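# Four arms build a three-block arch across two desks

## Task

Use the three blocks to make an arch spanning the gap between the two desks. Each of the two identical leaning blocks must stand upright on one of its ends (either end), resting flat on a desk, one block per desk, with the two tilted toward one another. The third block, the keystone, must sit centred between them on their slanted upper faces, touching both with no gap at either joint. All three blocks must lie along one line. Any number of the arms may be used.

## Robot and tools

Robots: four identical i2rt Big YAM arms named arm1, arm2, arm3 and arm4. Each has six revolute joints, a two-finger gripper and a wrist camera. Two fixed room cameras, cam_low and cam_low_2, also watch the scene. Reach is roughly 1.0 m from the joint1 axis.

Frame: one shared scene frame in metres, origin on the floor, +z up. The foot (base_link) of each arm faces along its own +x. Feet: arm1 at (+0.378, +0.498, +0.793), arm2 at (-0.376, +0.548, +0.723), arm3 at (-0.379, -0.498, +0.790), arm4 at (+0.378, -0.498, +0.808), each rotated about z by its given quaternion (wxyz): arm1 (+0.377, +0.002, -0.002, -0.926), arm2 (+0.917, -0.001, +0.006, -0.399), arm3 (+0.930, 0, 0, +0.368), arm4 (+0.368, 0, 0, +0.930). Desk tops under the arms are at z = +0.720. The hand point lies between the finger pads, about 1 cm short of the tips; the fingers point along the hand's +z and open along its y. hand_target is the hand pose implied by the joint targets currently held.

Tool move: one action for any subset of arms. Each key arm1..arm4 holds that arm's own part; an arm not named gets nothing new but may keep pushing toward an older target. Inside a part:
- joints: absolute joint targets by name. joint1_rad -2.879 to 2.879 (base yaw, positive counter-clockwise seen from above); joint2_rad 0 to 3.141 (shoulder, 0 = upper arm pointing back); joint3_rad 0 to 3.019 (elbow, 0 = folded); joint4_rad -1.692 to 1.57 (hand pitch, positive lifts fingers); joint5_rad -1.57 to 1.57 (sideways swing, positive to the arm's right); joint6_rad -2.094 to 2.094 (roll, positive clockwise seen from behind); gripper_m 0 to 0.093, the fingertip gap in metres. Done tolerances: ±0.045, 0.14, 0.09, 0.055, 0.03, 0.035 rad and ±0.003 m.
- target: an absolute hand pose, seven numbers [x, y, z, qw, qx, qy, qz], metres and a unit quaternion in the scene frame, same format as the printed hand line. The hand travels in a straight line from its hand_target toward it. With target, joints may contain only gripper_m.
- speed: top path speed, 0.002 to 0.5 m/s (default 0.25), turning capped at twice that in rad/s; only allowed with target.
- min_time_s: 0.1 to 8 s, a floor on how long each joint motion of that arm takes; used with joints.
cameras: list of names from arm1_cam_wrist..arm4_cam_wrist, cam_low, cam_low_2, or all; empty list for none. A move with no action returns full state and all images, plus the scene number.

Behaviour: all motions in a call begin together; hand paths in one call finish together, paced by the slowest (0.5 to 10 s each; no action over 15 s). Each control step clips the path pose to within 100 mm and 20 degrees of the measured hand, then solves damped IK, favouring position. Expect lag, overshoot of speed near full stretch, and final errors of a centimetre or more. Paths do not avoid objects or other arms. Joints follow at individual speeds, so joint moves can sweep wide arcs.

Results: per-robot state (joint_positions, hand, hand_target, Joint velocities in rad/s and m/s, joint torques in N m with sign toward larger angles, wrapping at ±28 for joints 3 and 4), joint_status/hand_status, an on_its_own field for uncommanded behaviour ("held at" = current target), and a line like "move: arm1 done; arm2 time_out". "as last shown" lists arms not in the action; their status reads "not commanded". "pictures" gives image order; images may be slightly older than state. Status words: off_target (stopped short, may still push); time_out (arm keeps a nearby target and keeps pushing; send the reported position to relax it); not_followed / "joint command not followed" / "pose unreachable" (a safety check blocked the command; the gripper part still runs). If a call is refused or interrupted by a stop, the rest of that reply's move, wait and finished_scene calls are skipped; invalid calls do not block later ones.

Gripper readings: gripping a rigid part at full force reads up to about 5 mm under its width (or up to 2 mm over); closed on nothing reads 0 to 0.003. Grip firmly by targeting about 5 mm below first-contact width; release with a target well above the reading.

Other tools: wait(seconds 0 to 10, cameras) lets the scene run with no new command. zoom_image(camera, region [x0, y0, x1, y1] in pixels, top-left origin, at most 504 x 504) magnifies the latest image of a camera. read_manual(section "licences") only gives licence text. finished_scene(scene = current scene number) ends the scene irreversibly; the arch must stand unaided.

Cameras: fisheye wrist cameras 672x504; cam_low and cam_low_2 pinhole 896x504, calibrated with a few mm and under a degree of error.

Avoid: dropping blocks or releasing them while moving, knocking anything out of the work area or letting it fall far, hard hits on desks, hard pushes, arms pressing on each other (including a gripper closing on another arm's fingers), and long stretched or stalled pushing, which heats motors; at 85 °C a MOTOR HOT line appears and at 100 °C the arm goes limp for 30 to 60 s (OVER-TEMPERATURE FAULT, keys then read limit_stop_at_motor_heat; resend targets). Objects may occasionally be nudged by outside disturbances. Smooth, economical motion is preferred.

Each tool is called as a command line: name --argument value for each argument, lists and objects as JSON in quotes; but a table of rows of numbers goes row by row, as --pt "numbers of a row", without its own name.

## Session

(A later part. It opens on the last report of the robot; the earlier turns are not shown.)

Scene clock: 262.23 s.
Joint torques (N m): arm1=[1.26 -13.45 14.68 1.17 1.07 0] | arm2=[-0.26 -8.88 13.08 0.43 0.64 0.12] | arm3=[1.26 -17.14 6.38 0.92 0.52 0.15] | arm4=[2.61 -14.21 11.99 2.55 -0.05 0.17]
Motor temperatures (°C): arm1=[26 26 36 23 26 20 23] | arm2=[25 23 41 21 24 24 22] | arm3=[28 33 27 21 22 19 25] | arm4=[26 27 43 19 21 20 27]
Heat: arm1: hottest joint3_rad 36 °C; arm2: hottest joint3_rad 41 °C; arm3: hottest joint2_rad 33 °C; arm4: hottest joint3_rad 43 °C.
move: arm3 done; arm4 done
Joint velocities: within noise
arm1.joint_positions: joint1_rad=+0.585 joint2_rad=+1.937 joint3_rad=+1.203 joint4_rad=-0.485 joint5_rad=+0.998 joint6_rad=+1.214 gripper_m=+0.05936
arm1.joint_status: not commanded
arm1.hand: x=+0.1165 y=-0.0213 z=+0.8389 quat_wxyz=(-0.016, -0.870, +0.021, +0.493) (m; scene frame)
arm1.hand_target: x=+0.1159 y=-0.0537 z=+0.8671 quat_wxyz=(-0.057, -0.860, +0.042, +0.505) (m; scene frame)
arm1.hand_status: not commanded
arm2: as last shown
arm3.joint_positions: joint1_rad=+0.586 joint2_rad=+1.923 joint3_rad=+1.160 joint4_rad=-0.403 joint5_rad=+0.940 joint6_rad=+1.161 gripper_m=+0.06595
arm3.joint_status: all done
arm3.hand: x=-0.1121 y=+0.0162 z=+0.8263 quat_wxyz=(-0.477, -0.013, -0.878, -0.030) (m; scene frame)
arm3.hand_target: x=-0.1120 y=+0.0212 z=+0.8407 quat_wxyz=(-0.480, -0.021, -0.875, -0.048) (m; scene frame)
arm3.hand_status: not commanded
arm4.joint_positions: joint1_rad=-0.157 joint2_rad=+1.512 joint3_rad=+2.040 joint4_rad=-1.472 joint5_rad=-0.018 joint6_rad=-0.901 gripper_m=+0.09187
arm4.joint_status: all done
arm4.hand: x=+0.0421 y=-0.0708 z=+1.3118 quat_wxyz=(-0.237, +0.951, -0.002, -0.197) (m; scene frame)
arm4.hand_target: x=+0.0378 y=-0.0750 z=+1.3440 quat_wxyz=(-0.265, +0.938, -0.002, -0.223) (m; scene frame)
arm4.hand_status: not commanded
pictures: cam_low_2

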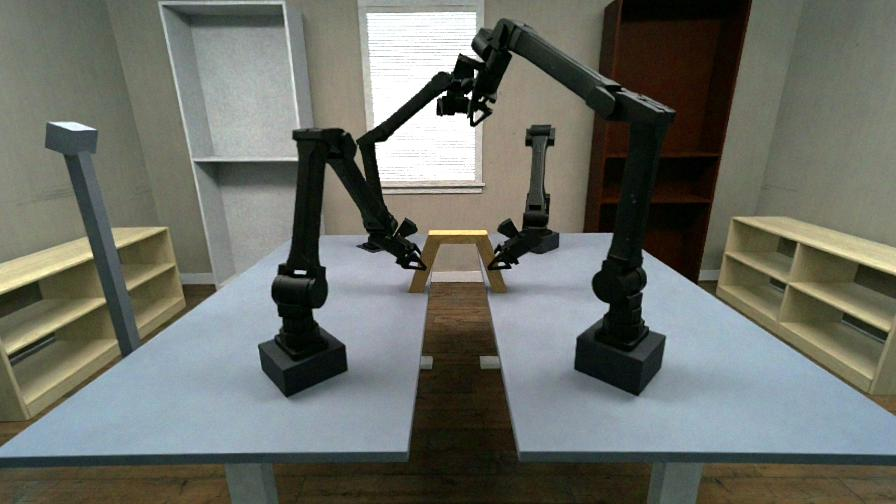

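move --arm3 '{"joints": {"gripper_m": 0.092}}' --cameras '[]'

move --arm1 '{"joints": {"gripper_m": 0.066}}' --cameras '["cam_low_2", "arm2_cam_wrist"]'

zoom_image --camera "cam_low_2" --region '[400, 220, 520, 300]'

zoom_image --camera "arm2_cam_wrist" --region '[240, 190, 420, 310]'

Scene clock: 263.90 s.
Joint torques (N m): arm1=[1.26 -13.51 14.69 1.16 1.06 0.01] | arm2=[-0.62 -9.23 13.08 0.4 0.66 0.12] | arm3=[0.85 -16.67 6.52 0.73 0.49 0.13] | arm4=[2.67 -14.39 11.99 2.55 -0.05 0.18]
Motor temperatures (°C): arm1=[26 26 36 23 26 20 23] | arm2=[25 23 41 21 24 24 22] | arm3=[28 33 27 21 22 19 24] | arm4=[26 27 43 19 21 20 27]
Heat: arm1: hottest joint3_rad 36 °C; arm2: hottest joint3_rad 41 °C; arm3: hottest joint2_rad 33 °C; arm4: hottest joint3_rad 43 °C.
move: arm3 done
Joint velocities: within noise
arm1, arm2, arm4: as last shown
arm3.joint_positions: joint1_rad=+0.586 joint2_rad=+1.918 joint3_rad=+1.160 joint4_rad=-0.398 joint5_rad=+0.940 joint6_rad=+1.161 gripper_m=+0.09183
arm3.joint_status: all done
arm3.hand: x=-0.1119 y=+0.0173 z=+0.8291 quat_wxyz=(-0.478, -0.015, -0.878, -0.034) (m; scene frame)
arm3.hand_target: x=-0.1120 y=+0.0212 z=+0.8407 quat_wxyz=(-0.480, -0.021, -0.875, -0.049) (m; scene frame)
arm3.hand_status: not commanded
pictures: none
No camera images: "cameras" was empty.

Scene clock: 264.47 s.
Joint torques (N m): arm1=[1.2 -13.51 14.16 1.06 0.71 0] | arm2=[-0.32 -8.88 13.11 0.51 0.65 0.09] | arm3=[1.08 -16.67 6.43 0.73 0.5 0.15] | arm4=[2.67 -14.33 11.97 2.55 -0.05 0.17]
Motor temperatures (°C): arm1=[26 26 36 23 26 20 23] | arm2=[25 23 41 21 24 24 22] | arm3=[28 33 27 21 22 19 24] | arm4=[26 27 44 19 21 20 27]
Heat: arm1: hottest joint3_rad 36 °C; arm2: hottest joint3_rad 41 °C; arm3: hottest joint2_rad 33 °C; arm4: hottest joint3_rad 44 °C.
move: arm1 done
Joint velocities: within noise
arm1.joint_positions: joint1_rad=+0.585 joint2_rad=+1.938 joint3_rad=+1.209 joint4_rad=-0.482 joint5_rad=+1.009 joint6_rad=+1.221 gripper_m=+0.06589
arm1.joint_status: all done
arm1.hand: x=+0.1150 y=-0.0236 z=+0.8426 quat_wxyz=(-0.020, -0.866, +0.028, +0.498) (m; scene frame)
arm1.hand_target: x=+0.1158 y=-0.0536 z=+0.8670 quat_wxyz=(-0.058, -0.860, +0.045, +0.506) (m; scene frame)
arm1.hand_status: not commanded
arm2, arm3, arm4: as last shown
arm3.joint_positions: joint1_rad=+0.586 joint2_rad=+1.918 joint3_rad=+1.160 joint4_rad=-0.398 joint5_rad=+0.940 joint6_rad=+1.161 gripper_m=+0.09192
pictures: arm2_cam_wrist, cam_low_2
camera_calibration:
arm2_cam_wrist: T_world_to_cam=[[-0.998713, 0.0313252, 0.0398988, -0.0641212], [0.00552065, 0.848995, -0.528372, 0.493899], [-0.0504253, -0.527471, -0.848075, 1.36854], [0, 0, 0, 1]] pos_world=[0.00224386, 0.304558, 1.42415]

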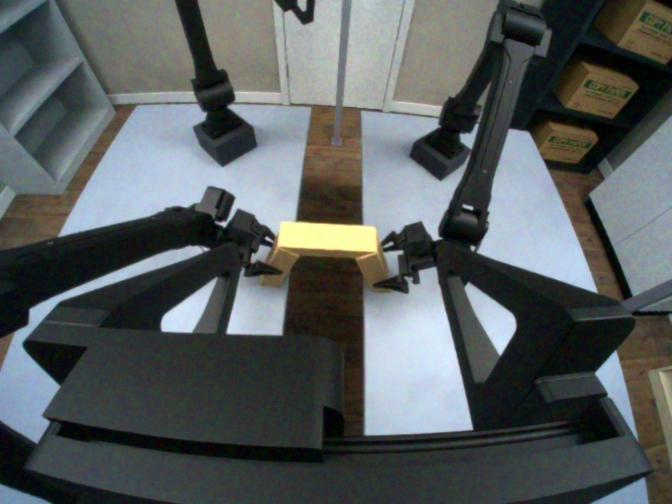

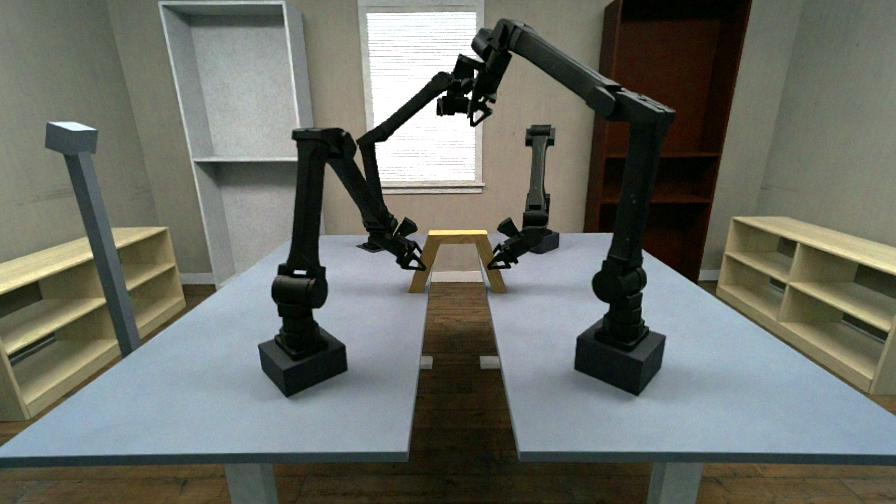

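Scaled by 4.200 from the camera's 896x504 image, which has a finer 1280x720 frame.

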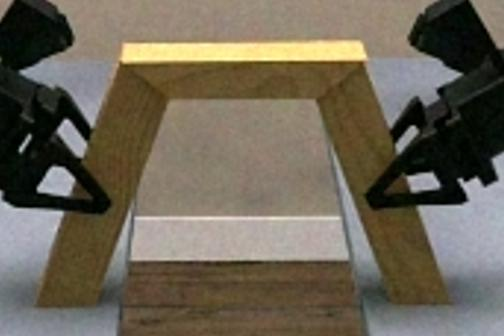

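Scaled by 2.800 from the camera's 672x504 image, which has a finer 960x720 frame.

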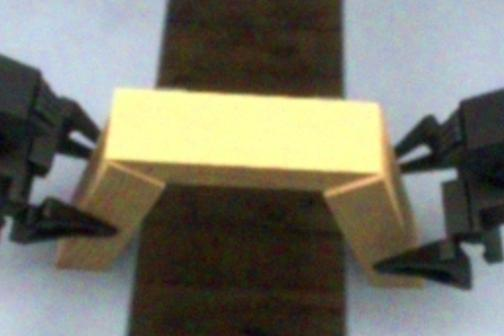

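move --arm1 '{"joints": {"gripper_m": 0.092}}' --cameras '["cam_low_2", "arm2_cam_wrist", "cam_low"]'

zoom_image --camera "cam_low_2" --region '[460, 225, 495, 250]'

zoom_image --camera "cam_low_2" --region '[425, 225, 460, 250]'

zoom_image --camera "cam_low_2" --region '[400, 220, 520, 300]'

zoom_image --camera "arm2_cam_wrist" --region '[260, 200, 400, 300]'

Scene clock: 266.60 s.
Joint torques (N m): arm1=[1.26 -13.63 13.48 0.92 0.71 0] | arm2=[-0.21 -9.05 13.12 0.46 0.66 0.11] | arm3=[1.03 -16.67 6.45 0.7 0.52 0.12] | arm4=[2.73 -14.39 11.99 2.55 -0.05 0.17]
Motor temperatures (°C): arm1=[26 26 36 23 26 20 23] | arm2=[25 23 41 21 24 24 22] | arm3=[28 33 27 21 22 19 24] | arm4=[26 27 44 19 21 20 27]
Heat: arm1: hottest joint3_rad 36 °C; arm2: hottest joint3_rad 41 °C; arm3: hottest joint2_rad 33 °C; arm4: hottest joint3_rad 44 °C.
move: arm1 done
Joint velocities: within noise
arm1.joint_positions: joint1_rad=+0.585 joint2_rad=+1.938 joint3_rad=+1.218 joint4_rad=-0.477 joint5_rad=+1.009 joint6_rad=+1.221 gripper_m=+0.09180
arm1.joint_status: all done
arm1.hand: x=+0.1141 y=-0.0278 z=+0.8459 quat_wxyz=(-0.026, -0.866, +0.031, +0.499) (m; scene frame)
arm1.hand_target: x=+0.1158 y=-0.0537 z=+0.8671 quat_wxyz=(-0.059, -0.860, +0.045, +0.506) (m; scene frame)
arm1.hand_status: not commanded
arm2, arm3, arm4: as last shown
pictures: arm2_cam_wrist, cam_low, cam_low_2
camera_calibration:
arm2_cam_wrist: T_world_to_cam=[[-0.998713, 0.0313252, 0.0398988, -0.0641212], [0.00552065, 0.848995, -0.528372, 0.493899], [-0.0504253, -0.527471, -0.848075, 1.36854], [0, 0, 0, 1]] pos_world=[0.00224386, 0.304558, 1.42415]

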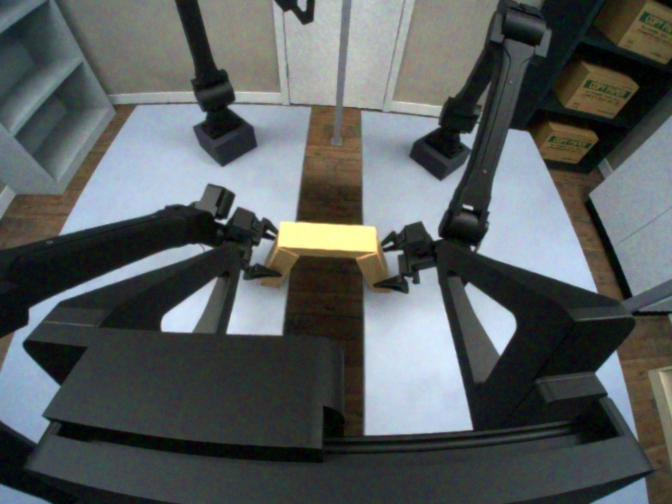

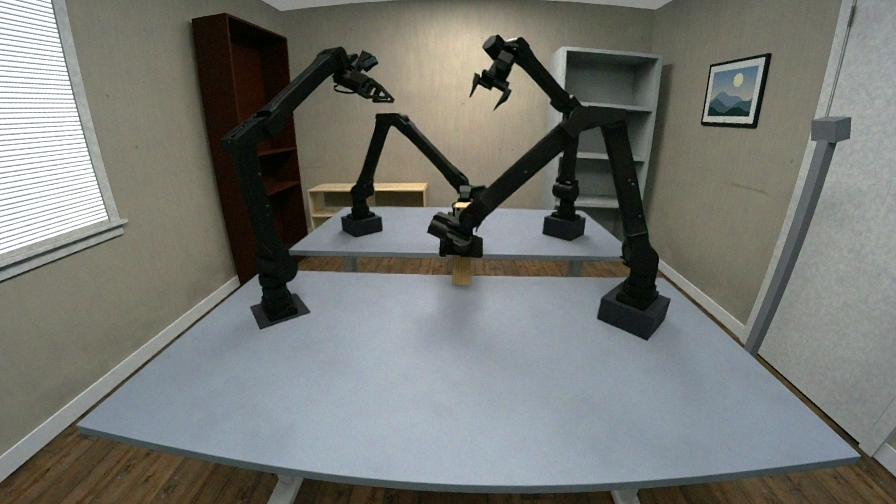

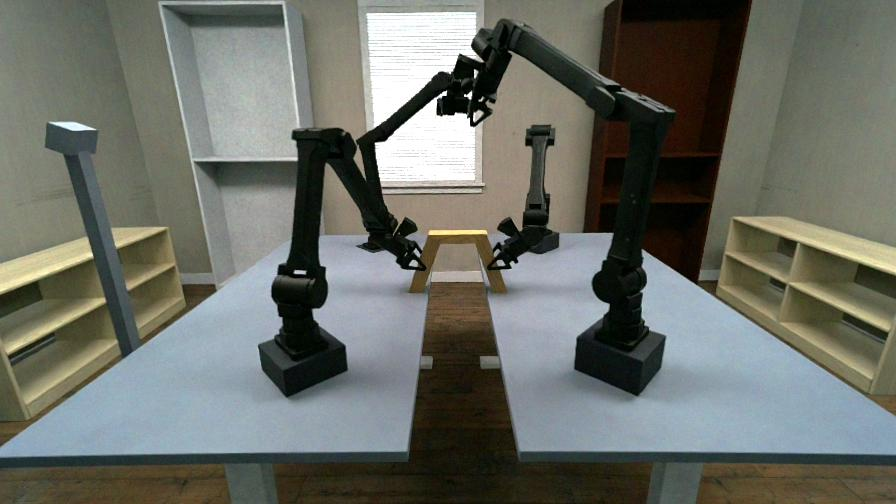

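Scaled by 14.400 from the camera's 896x504 image, which has a finer 1280x720 frame.

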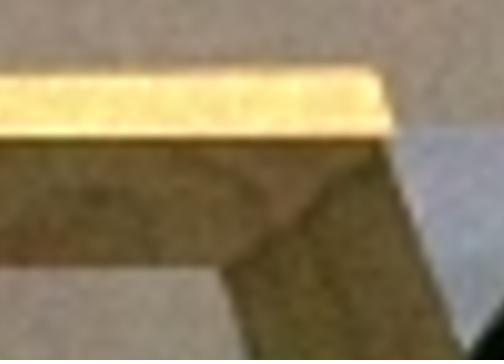

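Scaled by 14.400 from the camera's 896x504 image, which has a finer 1280x720 frame.

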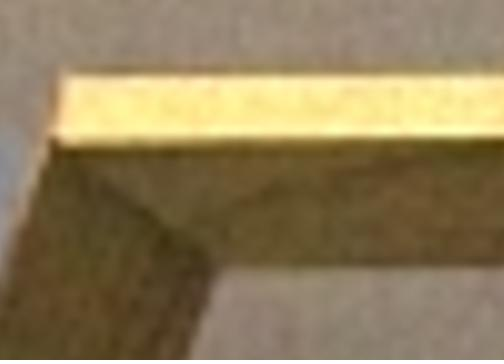

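Scaled by 4.200 from the camera's 896x504 image, which has a finer 1280x720 frame.

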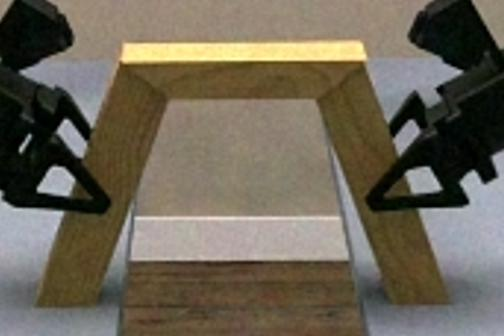

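Scaled by 3.600 from the camera's 672x504 image, which has a finer 960x720 frame.

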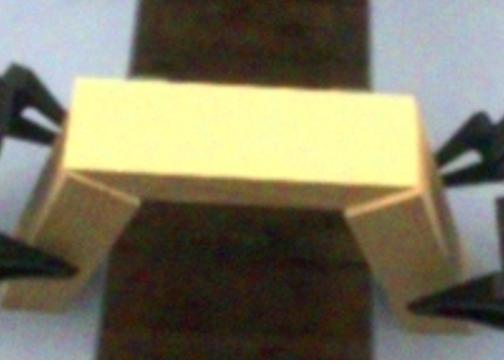

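move --arm1 '{"target": [0.153, -0.0500, 0.889, -0.059, -0.860, 0.045, 0.506], "speed": 0.06}' --arm3 '{"target": [-0.148, 0.0195, 0.863, 0.480, 0.021, 0.875, 0.049], "speed": 0.06}' --cameras '["cam_low_2", "arm2_cam_wrist", "cam_low"]'

zoom_image --camera "cam_low_2" --region '[400, 220, 520, 300]'

zoom_image --camera "arm2_cam_wrist" --region '[240, 190, 420, 310]'

Scene clock: 271.17 s.
Joint torques (N m): arm1=[1.26 -15.44 13.49 -0.08 0.75 0.04] | arm2=[-0.5 -8.82 12.98 0.4 0.66 0.12] | arm3=[1.73 -16.26 7.08 -0.16 0.83 0.28] | arm4=[2.73 -14.33 11.97 2.56 -0.05 0.17]
Motor temperatures (°C): arm1=[26 26 37 23 26 20 23] | arm2=[25 23 41 21 24 24 22] | arm3=[28 33 27 20 22 19 24] | arm4=[26 27 45 19 21 20 26]
Heat: arm1: hottest joint3_rad 37 °C; arm2: hottest joint3_rad 41 °C; arm3: hottest joint2_rad 33 °C; arm4: hottest joint3_rad 45 °C.
move: arm1 off_target; arm3 off_target
Joint velocities: within noise
arm1.joint_positions: joint1_rad=+0.652 joint2_rad=+1.914 joint3_rad=+1.218 joint4_rad=-0.605 joint5_rad=+1.033 joint6_rad=+1.327 gripper_m=+0.09189
arm1.joint_status: not commanded
arm1.hand: x=+0.1503 y=-0.0247 z=+0.8554 quat_wxyz=(-0.021, -0.865, +0.024, +0.501) (m; scene frame)
arm1.hand_target: x=+0.1533 y=-0.0479 z=+0.8897 quat_wxyz=(-0.057, -0.860, +0.042, +0.506) (m; scene frame)
arm1.hand_status: off_target (0.042 m and 5.0 deg from the pose sent, 0.062 m and 4.3 deg at the start)
arm2, arm4: as last shown
arm3.joint_positions: joint1_rad=+0.643 joint2_rad=+1.867 joint3_rad=+1.160 joint4_rad=-0.516 joint5_rad=+0.960 joint6_rad=+1.244 gripper_m=+0.09192
arm3.joint_status: not commanded
arm3.hand: x=-0.1426 y=+0.0154 z=+0.8512 quat_wxyz=(-0.478, -0.013, -0.878, -0.036) (m; scene frame)
arm3.hand_target: x=-0.1477 y=+0.0193 z=+0.8631 quat_wxyz=(-0.481, -0.018, -0.875, -0.047) (m; scene frame)
arm3.hand_status: off_target (0.014 m and 1.8 deg from the pose sent, 0.050 m and 1.8 deg at the start)
pictures: arm2_cam_wrist, cam_low, cam_low_2
camera_calibration:
arm2_cam_wrist: T_world_to_cam=[[-0.998713, 0.0313252, 0.0398988, -0.0641212], [0.00552065, 0.848995, -0.528372, 0.493899], [-0.0504253, -0.527471, -0.848075, 1.36854], [0, 0, 0, 1]] pos_world=[0.00224386, 0.304558, 1.42415]

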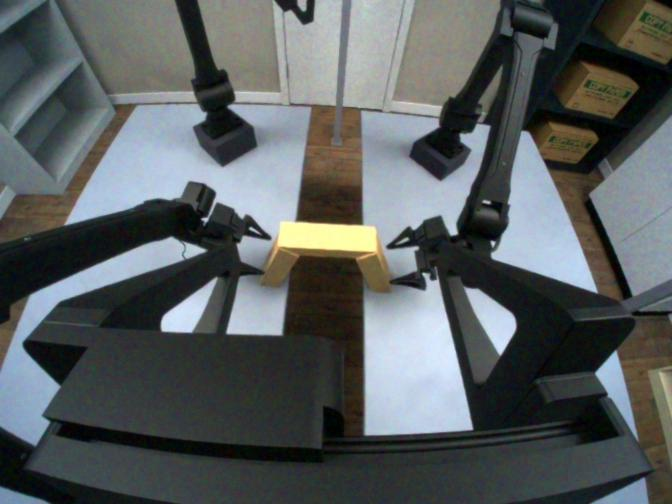

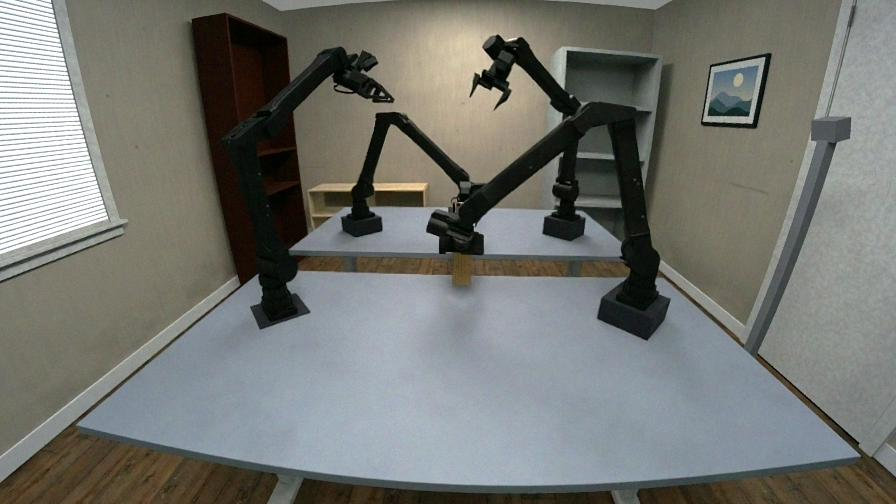

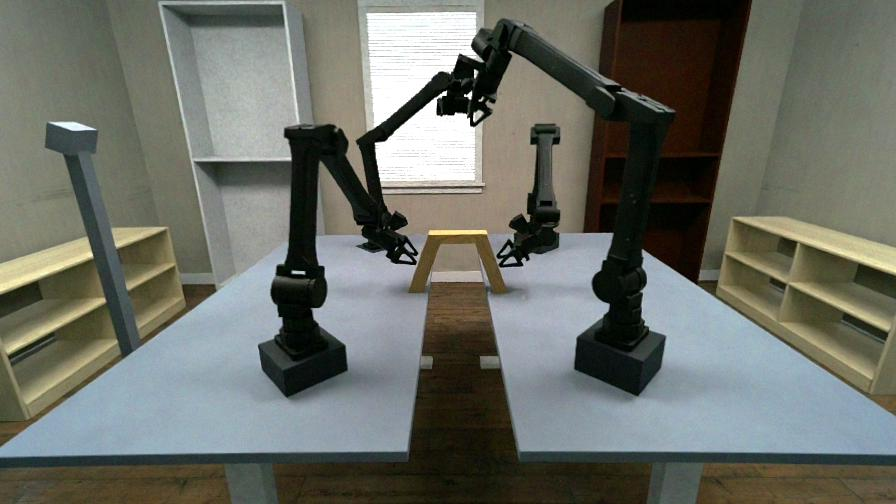

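Scaled by 4.200 from the camera's 896x504 image, which has a finer 1280x720 frame.

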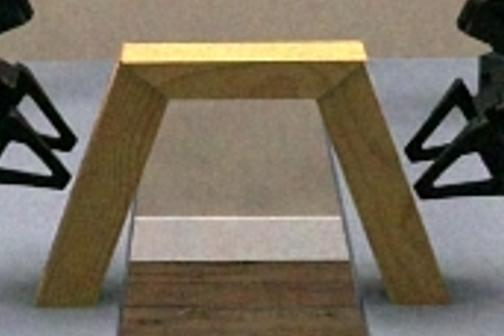

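Scaled by 2.800 from the camera's 672x504 image, which has a finer 960x720 frame.

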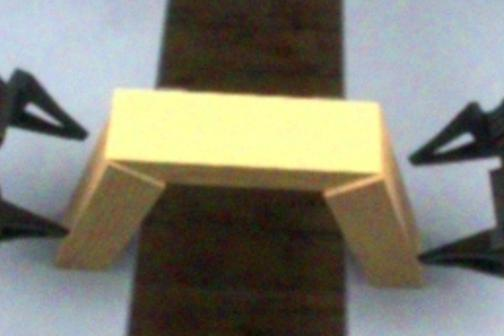

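move --arm1 '{"target": [0.215, -0.0450, 0.925, -0.059, -0.860, 0.045, 0.506], "speed": 0.1}' --arm3 '{"target": [-0.212, 0.0160, 0.902, 0.480, 0.021, 0.875, 0.049], "speed": 0.1}' --cameras '["cam_low_2", "arm2_cam_wrist", "cam_low"]'

zoom_image --camera "cam_low_2" --region '[400, 220, 520, 300]'

zoom_image --camera "arm2_cam_wrist" --region '[260, 200, 400, 300]'

zoom_image --camera "cam_low" --region '[430, 190, 490, 300]'

zoom_image --camera "cam_low_2" --region '[460, 225, 495, 250]'

zoom_image --camera "cam_low_2" --region '[425, 225, 460, 250]'

Scene clock: 274.67 s.
Joint torques (N m): arm1=[0.91 -14.74 14.17 -0.36 0.75 0.03] | arm2=[-0.26 -8.94 13.05 0.34 0.66 0.1] | arm3=[1.73 -15.15 10.59 -0.47 0.82 0.28] | arm4=[2.73 -14.33 11.99 2.55 -0.05 0.17]
Motor temperatures (°C): arm1=[26 26 37 23 26 20 22] | arm2=[25 23 41 21 24 24 22] | arm3=[28 32 27 20 23 19 24] | arm4=[26 26 45 19 21 20 26]
Heat: arm1: hottest joint3_rad 37 °C; arm2: hottest joint3_rad 41 °C; arm3: hottest joint2_rad 32 °C; arm4: hottest joint3_rad 45 °C.
move: arm1 off_target; arm3 off_target
Joint velocities: within noise
arm1.joint_positions: joint1_rad=+0.771 joint2_rad=+1.866 joint3_rad=+1.266 joint4_rad=-0.899 joint5_rad=+1.061 joint6_rad=+1.562 gripper_m=+0.09189
arm1.joint_status: not commanded
arm1.hand: x=+0.2118 y=-0.0215 z=+0.8924 quat_wxyz=(-0.023, -0.863, +0.026, +0.504) (m; scene frame)
arm1.hand_target: x=+0.2154 y=-0.0427 z=+0.9253 quat_wxyz=(-0.059, -0.860, +0.045, +0.505) (m; scene frame)
arm1.hand_status: off_target (0.040 m and 4.7 deg from the pose sent, 0.097 m and 5.0 deg at the start)
arm2, arm4: as last shown
arm3.joint_positions: joint1_rad=+0.769 joint2_rad=+1.802 joint3_rad=+1.160 joint4_rad=-0.803 joint5_rad=+0.992 joint6_rad=+1.469 gripper_m=+0.09192
arm3.joint_status: not commanded
arm3.hand: x=-0.2078 y=-0.0043 z=+0.8770 quat_wxyz=(-0.477, -0.007, -0.879, -0.019) (m; scene frame)
arm3.hand_target: x=-0.2122 y=+0.0147 z=+0.9021 quat_wxyz=(-0.480, -0.022, -0.876, -0.049) (m; scene frame)
arm3.hand_status: off_target (0.032 m and 3.8 deg from the pose sent, 0.086 m and 1.8 deg at the start)
pictures: arm2_cam_wrist, cam_low, cam_low_2
camera_calibration:
arm2_cam_wrist: T_world_to_cam=[[-0.998713, 0.0313252, 0.0398988, -0.0641212], [0.00552065, 0.848995, -0.528372, 0.493899], [-0.0504253, -0.527471, -0.848075, 1.36854], [0, 0, 0, 1]] pos_world=[0.00224386, 0.304558, 1.42415]

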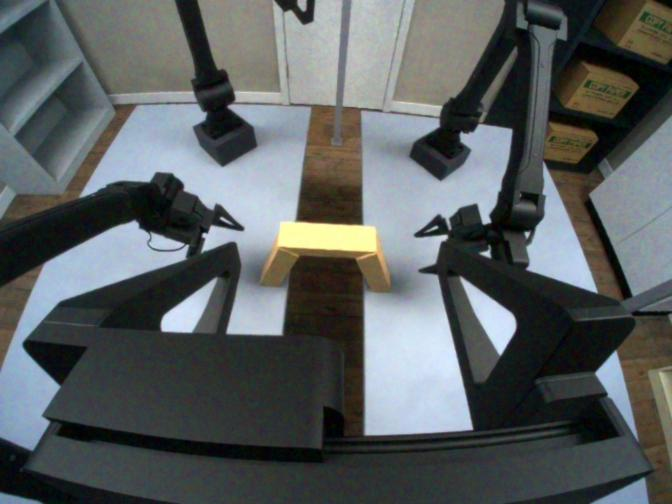

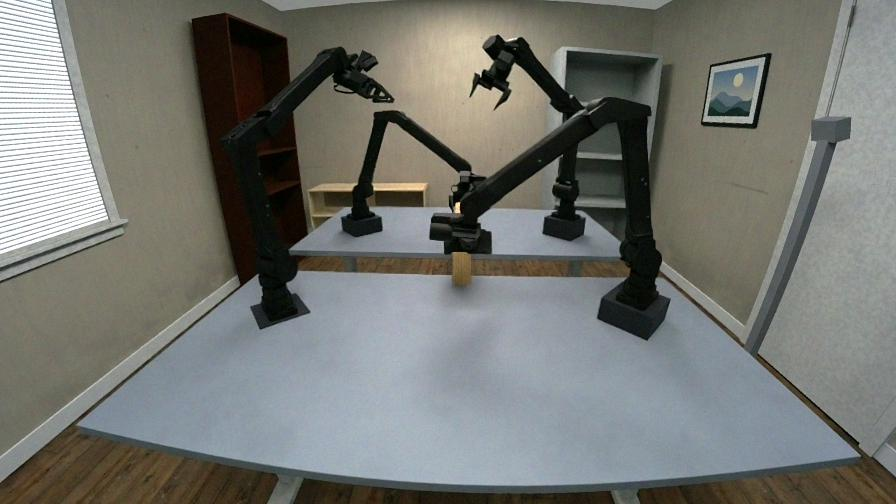

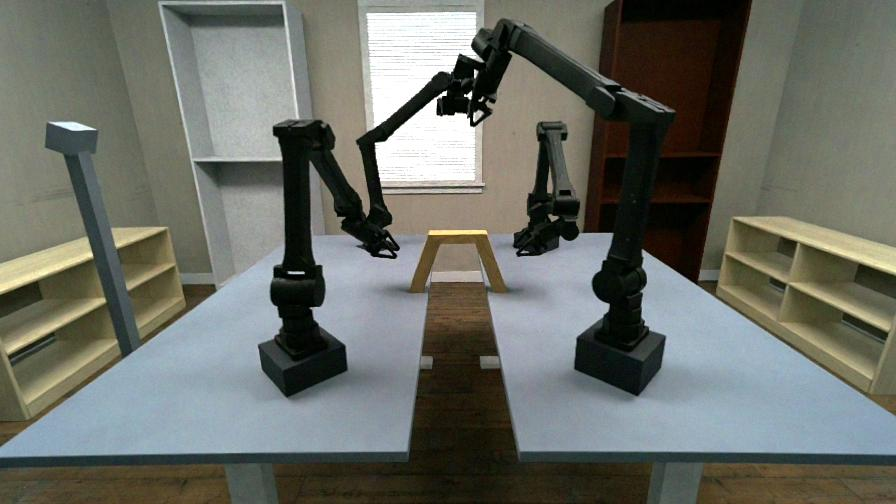

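Scaled by 4.200 from the camera's 896x504 image, which has a finer 1280x720 frame.

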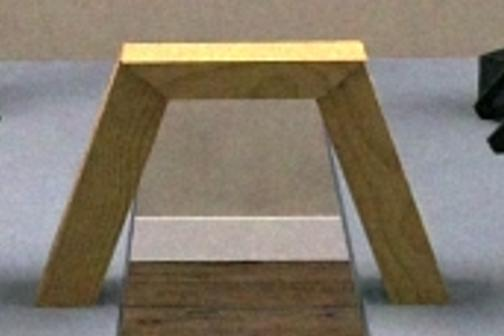

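Scaled by 3.600 from the camera's 672x504 image, which has a finer 960x720 frame.

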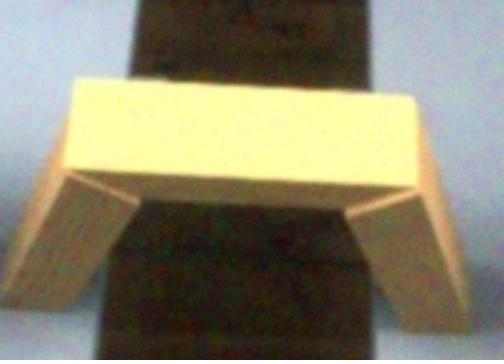

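Scaled by 4.582 from the camera's 896x504 image, which has a finer 1280x720 frame.

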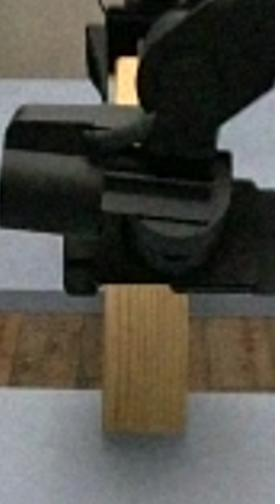

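Scaled by 14.400 from the camera's 896x504 image, which has a finer 1280x720 frame.

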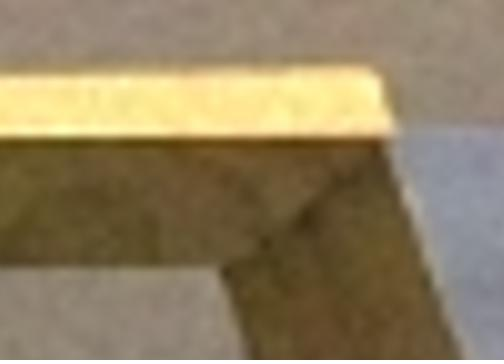

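Scaled by 14.400 from the camera's 896x504 image, which has a finer 1280x720 frame.

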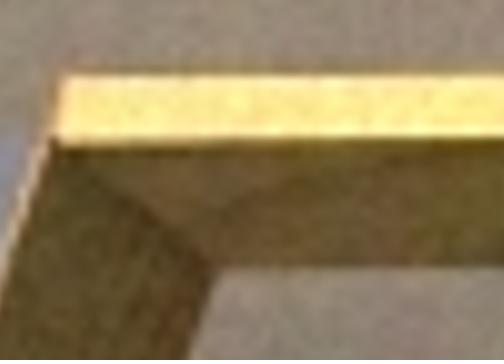

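wait --seconds 0.3 --cameras '["arm1_cam_wrist", "arm3_cam_wrist", "arm4_cam_wrist"]'

Scene clock: 276.77 s.
Joint torques (N m): arm1=[0.91 -14.74 14.17 -0.31 0.76 0.04] | arm2=[-0.44 -8.53 13.04 0.44 0.64 0.11] | arm3=[2.02 -14.86 10.52 -0.55 0.86 0.26] | arm4=[2.73 -14.39 11.99 2.55 -0.05 0.17]
Motor temperatures (°C): arm1=[26 26 37 23 26 20 22] | arm2=[25 23 41 21 24 24 22] | arm3=[28 32 28 20 23 19 24] | arm4=[26 26 45 19 21 20 26]
Heat: arm1: hottest joint3_rad 37 °C; arm2: hottest joint3_rad 41 °C; arm3: hottest joint2_rad 32 °C; arm4: hottest joint3_rad 45 °C.
Joint velocities: within noise
arm1.joint_positions: joint1_rad=+0.771 joint2_rad=+1.866 joint3_rad=+1.266 joint4_rad=-0.899 joint5_rad=+1.061 joint6_rad=+1.562 gripper_m=+0.09189
arm1.joint_status: not commanded
arm1.hand: x=+0.2118 y=-0.0215 z=+0.8924 quat_wxyz=(-0.023, -0.863, +0.026, +0.504) (m; scene frame)
arm1.hand_target: x=+0.2154 y=-0.0427 z=+0.9253 quat_wxyz=(-0.059, -0.860, +0.045, +0.505) (m; scene frame)
arm1.hand_status: off_target (0.040 m and 4.7 deg from the pose sent, 0.097 m and 5.0 deg at the start)
arm2.joint_positions: joint1_rad=+0.459 joint2_rad=+1.437 joint3_rad=+2.047 joint4_rad=-1.555 joint5_rad=+1.008 joint6_rad=+0.823 gripper_m=+0.09396
arm2.joint_status: not commanded
arm2.hand: x=-0.0013 y=+0.2496 z=+1.3170 quat_wxyz=(-0.364, -0.587, -0.611, +0.388) (m; scene frame)
arm2.hand_target: x=-0.0002 y=+0.2528 z=+1.3338 quat_wxyz=(-0.382, -0.593, -0.599, +0.380) (m; scene frame)
arm2.hand_status: not commanded
arm3.joint_positions: joint1_rad=+0.769 joint2_rad=+1.802 joint3_rad=+1.160 joint4_rad=-0.803 joint5_rad=+0.992 joint6_rad=+1.469 gripper_m=+0.09192
arm3.joint_status: not commanded
arm3.hand: x=-0.2078 y=-0.0043 z=+0.8770 quat_wxyz=(-0.477, -0.007, -0.879, -0.019) (m; scene frame)
arm3.hand_target: x=-0.2122 y=+0.0147 z=+0.9021 quat_wxyz=(-0.480, -0.021, -0.876, -0.049) (m; scene frame)
arm3.hand_status: off_target (0.032 m and 3.8 deg from the pose sent, 0.086 m and 1.8 deg at the start)
arm4.joint_positions: joint1_rad=-0.157 joint2_rad=+1.512 joint3_rad=+2.040 joint4_rad=-1.472 joint5_rad=-0.018 joint6_rad=-0.901 gripper_m=+0.09187
arm4.joint_status: not commanded
arm4.hand: x=+0.0421 y=-0.0708 z=+1.3118 quat_wxyz=(-0.237, +0.951, -0.002, -0.197) (m; scene frame)
arm4.hand_target: x=+0.0378 y=-0.0750 z=+1.3440 quat_wxyz=(-0.265, +0.938, -0.002, -0.223) (m; scene frame)
arm4.hand_status: not commanded
wait: 0.30 s; at rest from the start
pictures: arm1_cam_wrist, arm3_cam_wrist, arm4_cam_wrist
camera_calibration:
arm1_cam_wrist: T_world_to_cam=[[0.0210921, 0.994694, -0.100695, 0.109484], [0.923436, -0.0579831, -0.379347, 0.140222], [-0.383173, -0.0849839, -0.919759, 1.02362], [0, 0, 0, 1]] pos_world=[0.260428, -0.0137816, 1.0057]
arm3_cam_wrist: T_world_to_cam=[[-0.00577061, -0.999163, -0.0404939, 0.0297882], [-0.933831, 0.0198683, -0.357162, 0.121305], [0.357667, 0.0357534, -0.933164, 1.01795], [0, 0, 0, 1]] pos_world=[-0.250638, -0.00904215, 0.994449]
arm4_cam_wrist: T_world_to_cam=[[0.0937926, 0.88328, 0.459368, -0.544227], [0.964883, -0.194357, 0.176706, -0.283638], [0.245363, 0.426663, -0.870492, 1.28873], [0, 0, 0, 1]] pos_world=[0.00851604, -0.124276, 1.42195]

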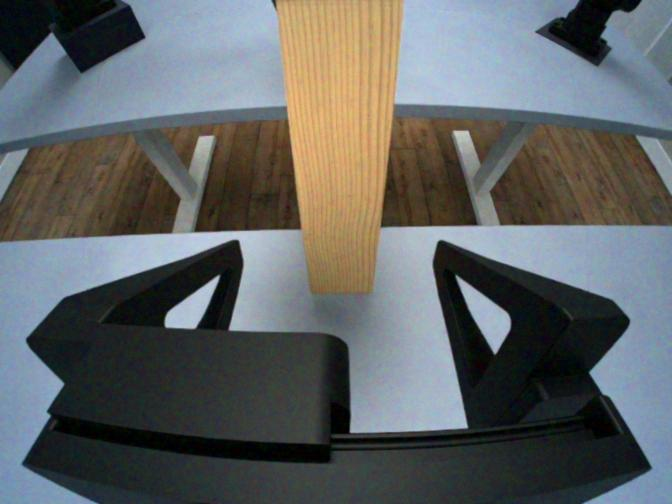

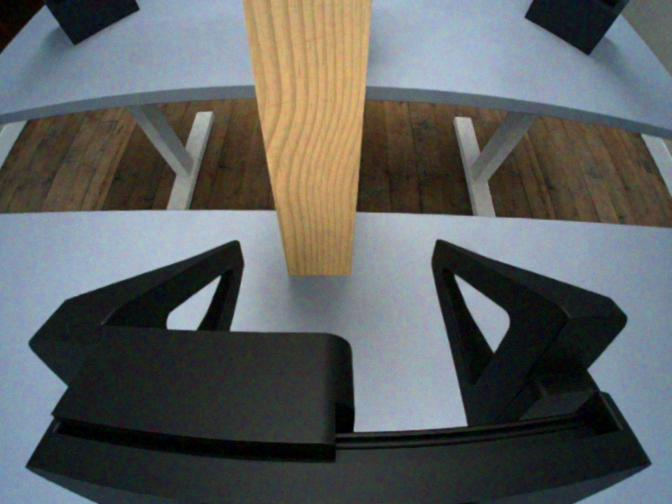

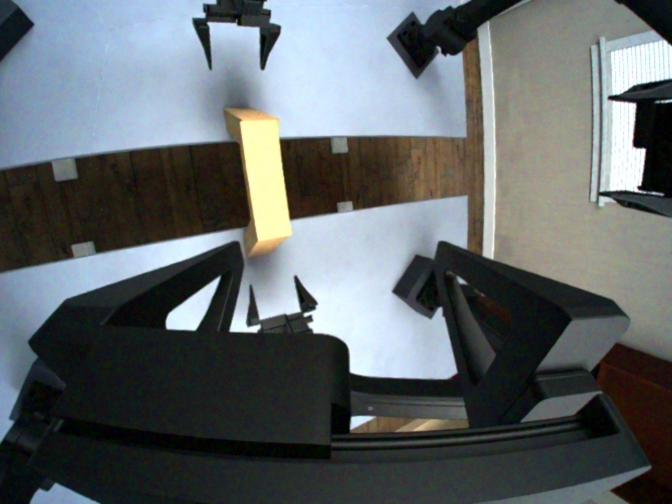

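zoom_image --camera "arm4_cam_wrist" --region '[210, 90, 320, 270]'

zoom_image --camera "arm1_cam_wrist" --region '[260, 0, 420, 60]'

zoom_image --camera "arm3_cam_wrist" --region '[230, 0, 390, 60]'

Scaled by 2.800 from the camera's 672x504 image, which has a finer 960x720 frame.

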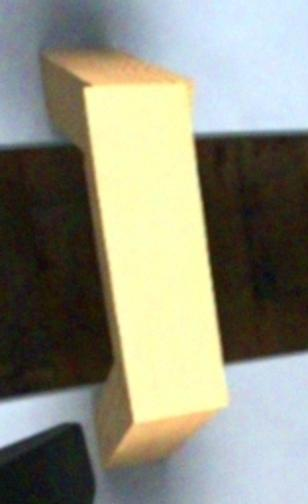

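Scaled by 3.150 from the camera's 672x504 image, which has a finer 960x720 frame.

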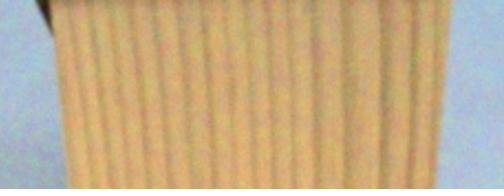

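Scaled by 3.150 from the camera's 672x504 image, which has a finer 960x720 frame.

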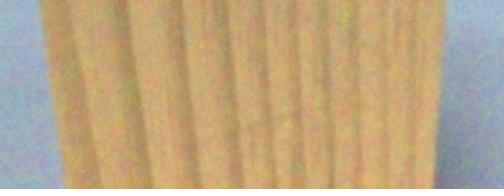

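finished_scene --scene 2

The scene is finished: the task was done.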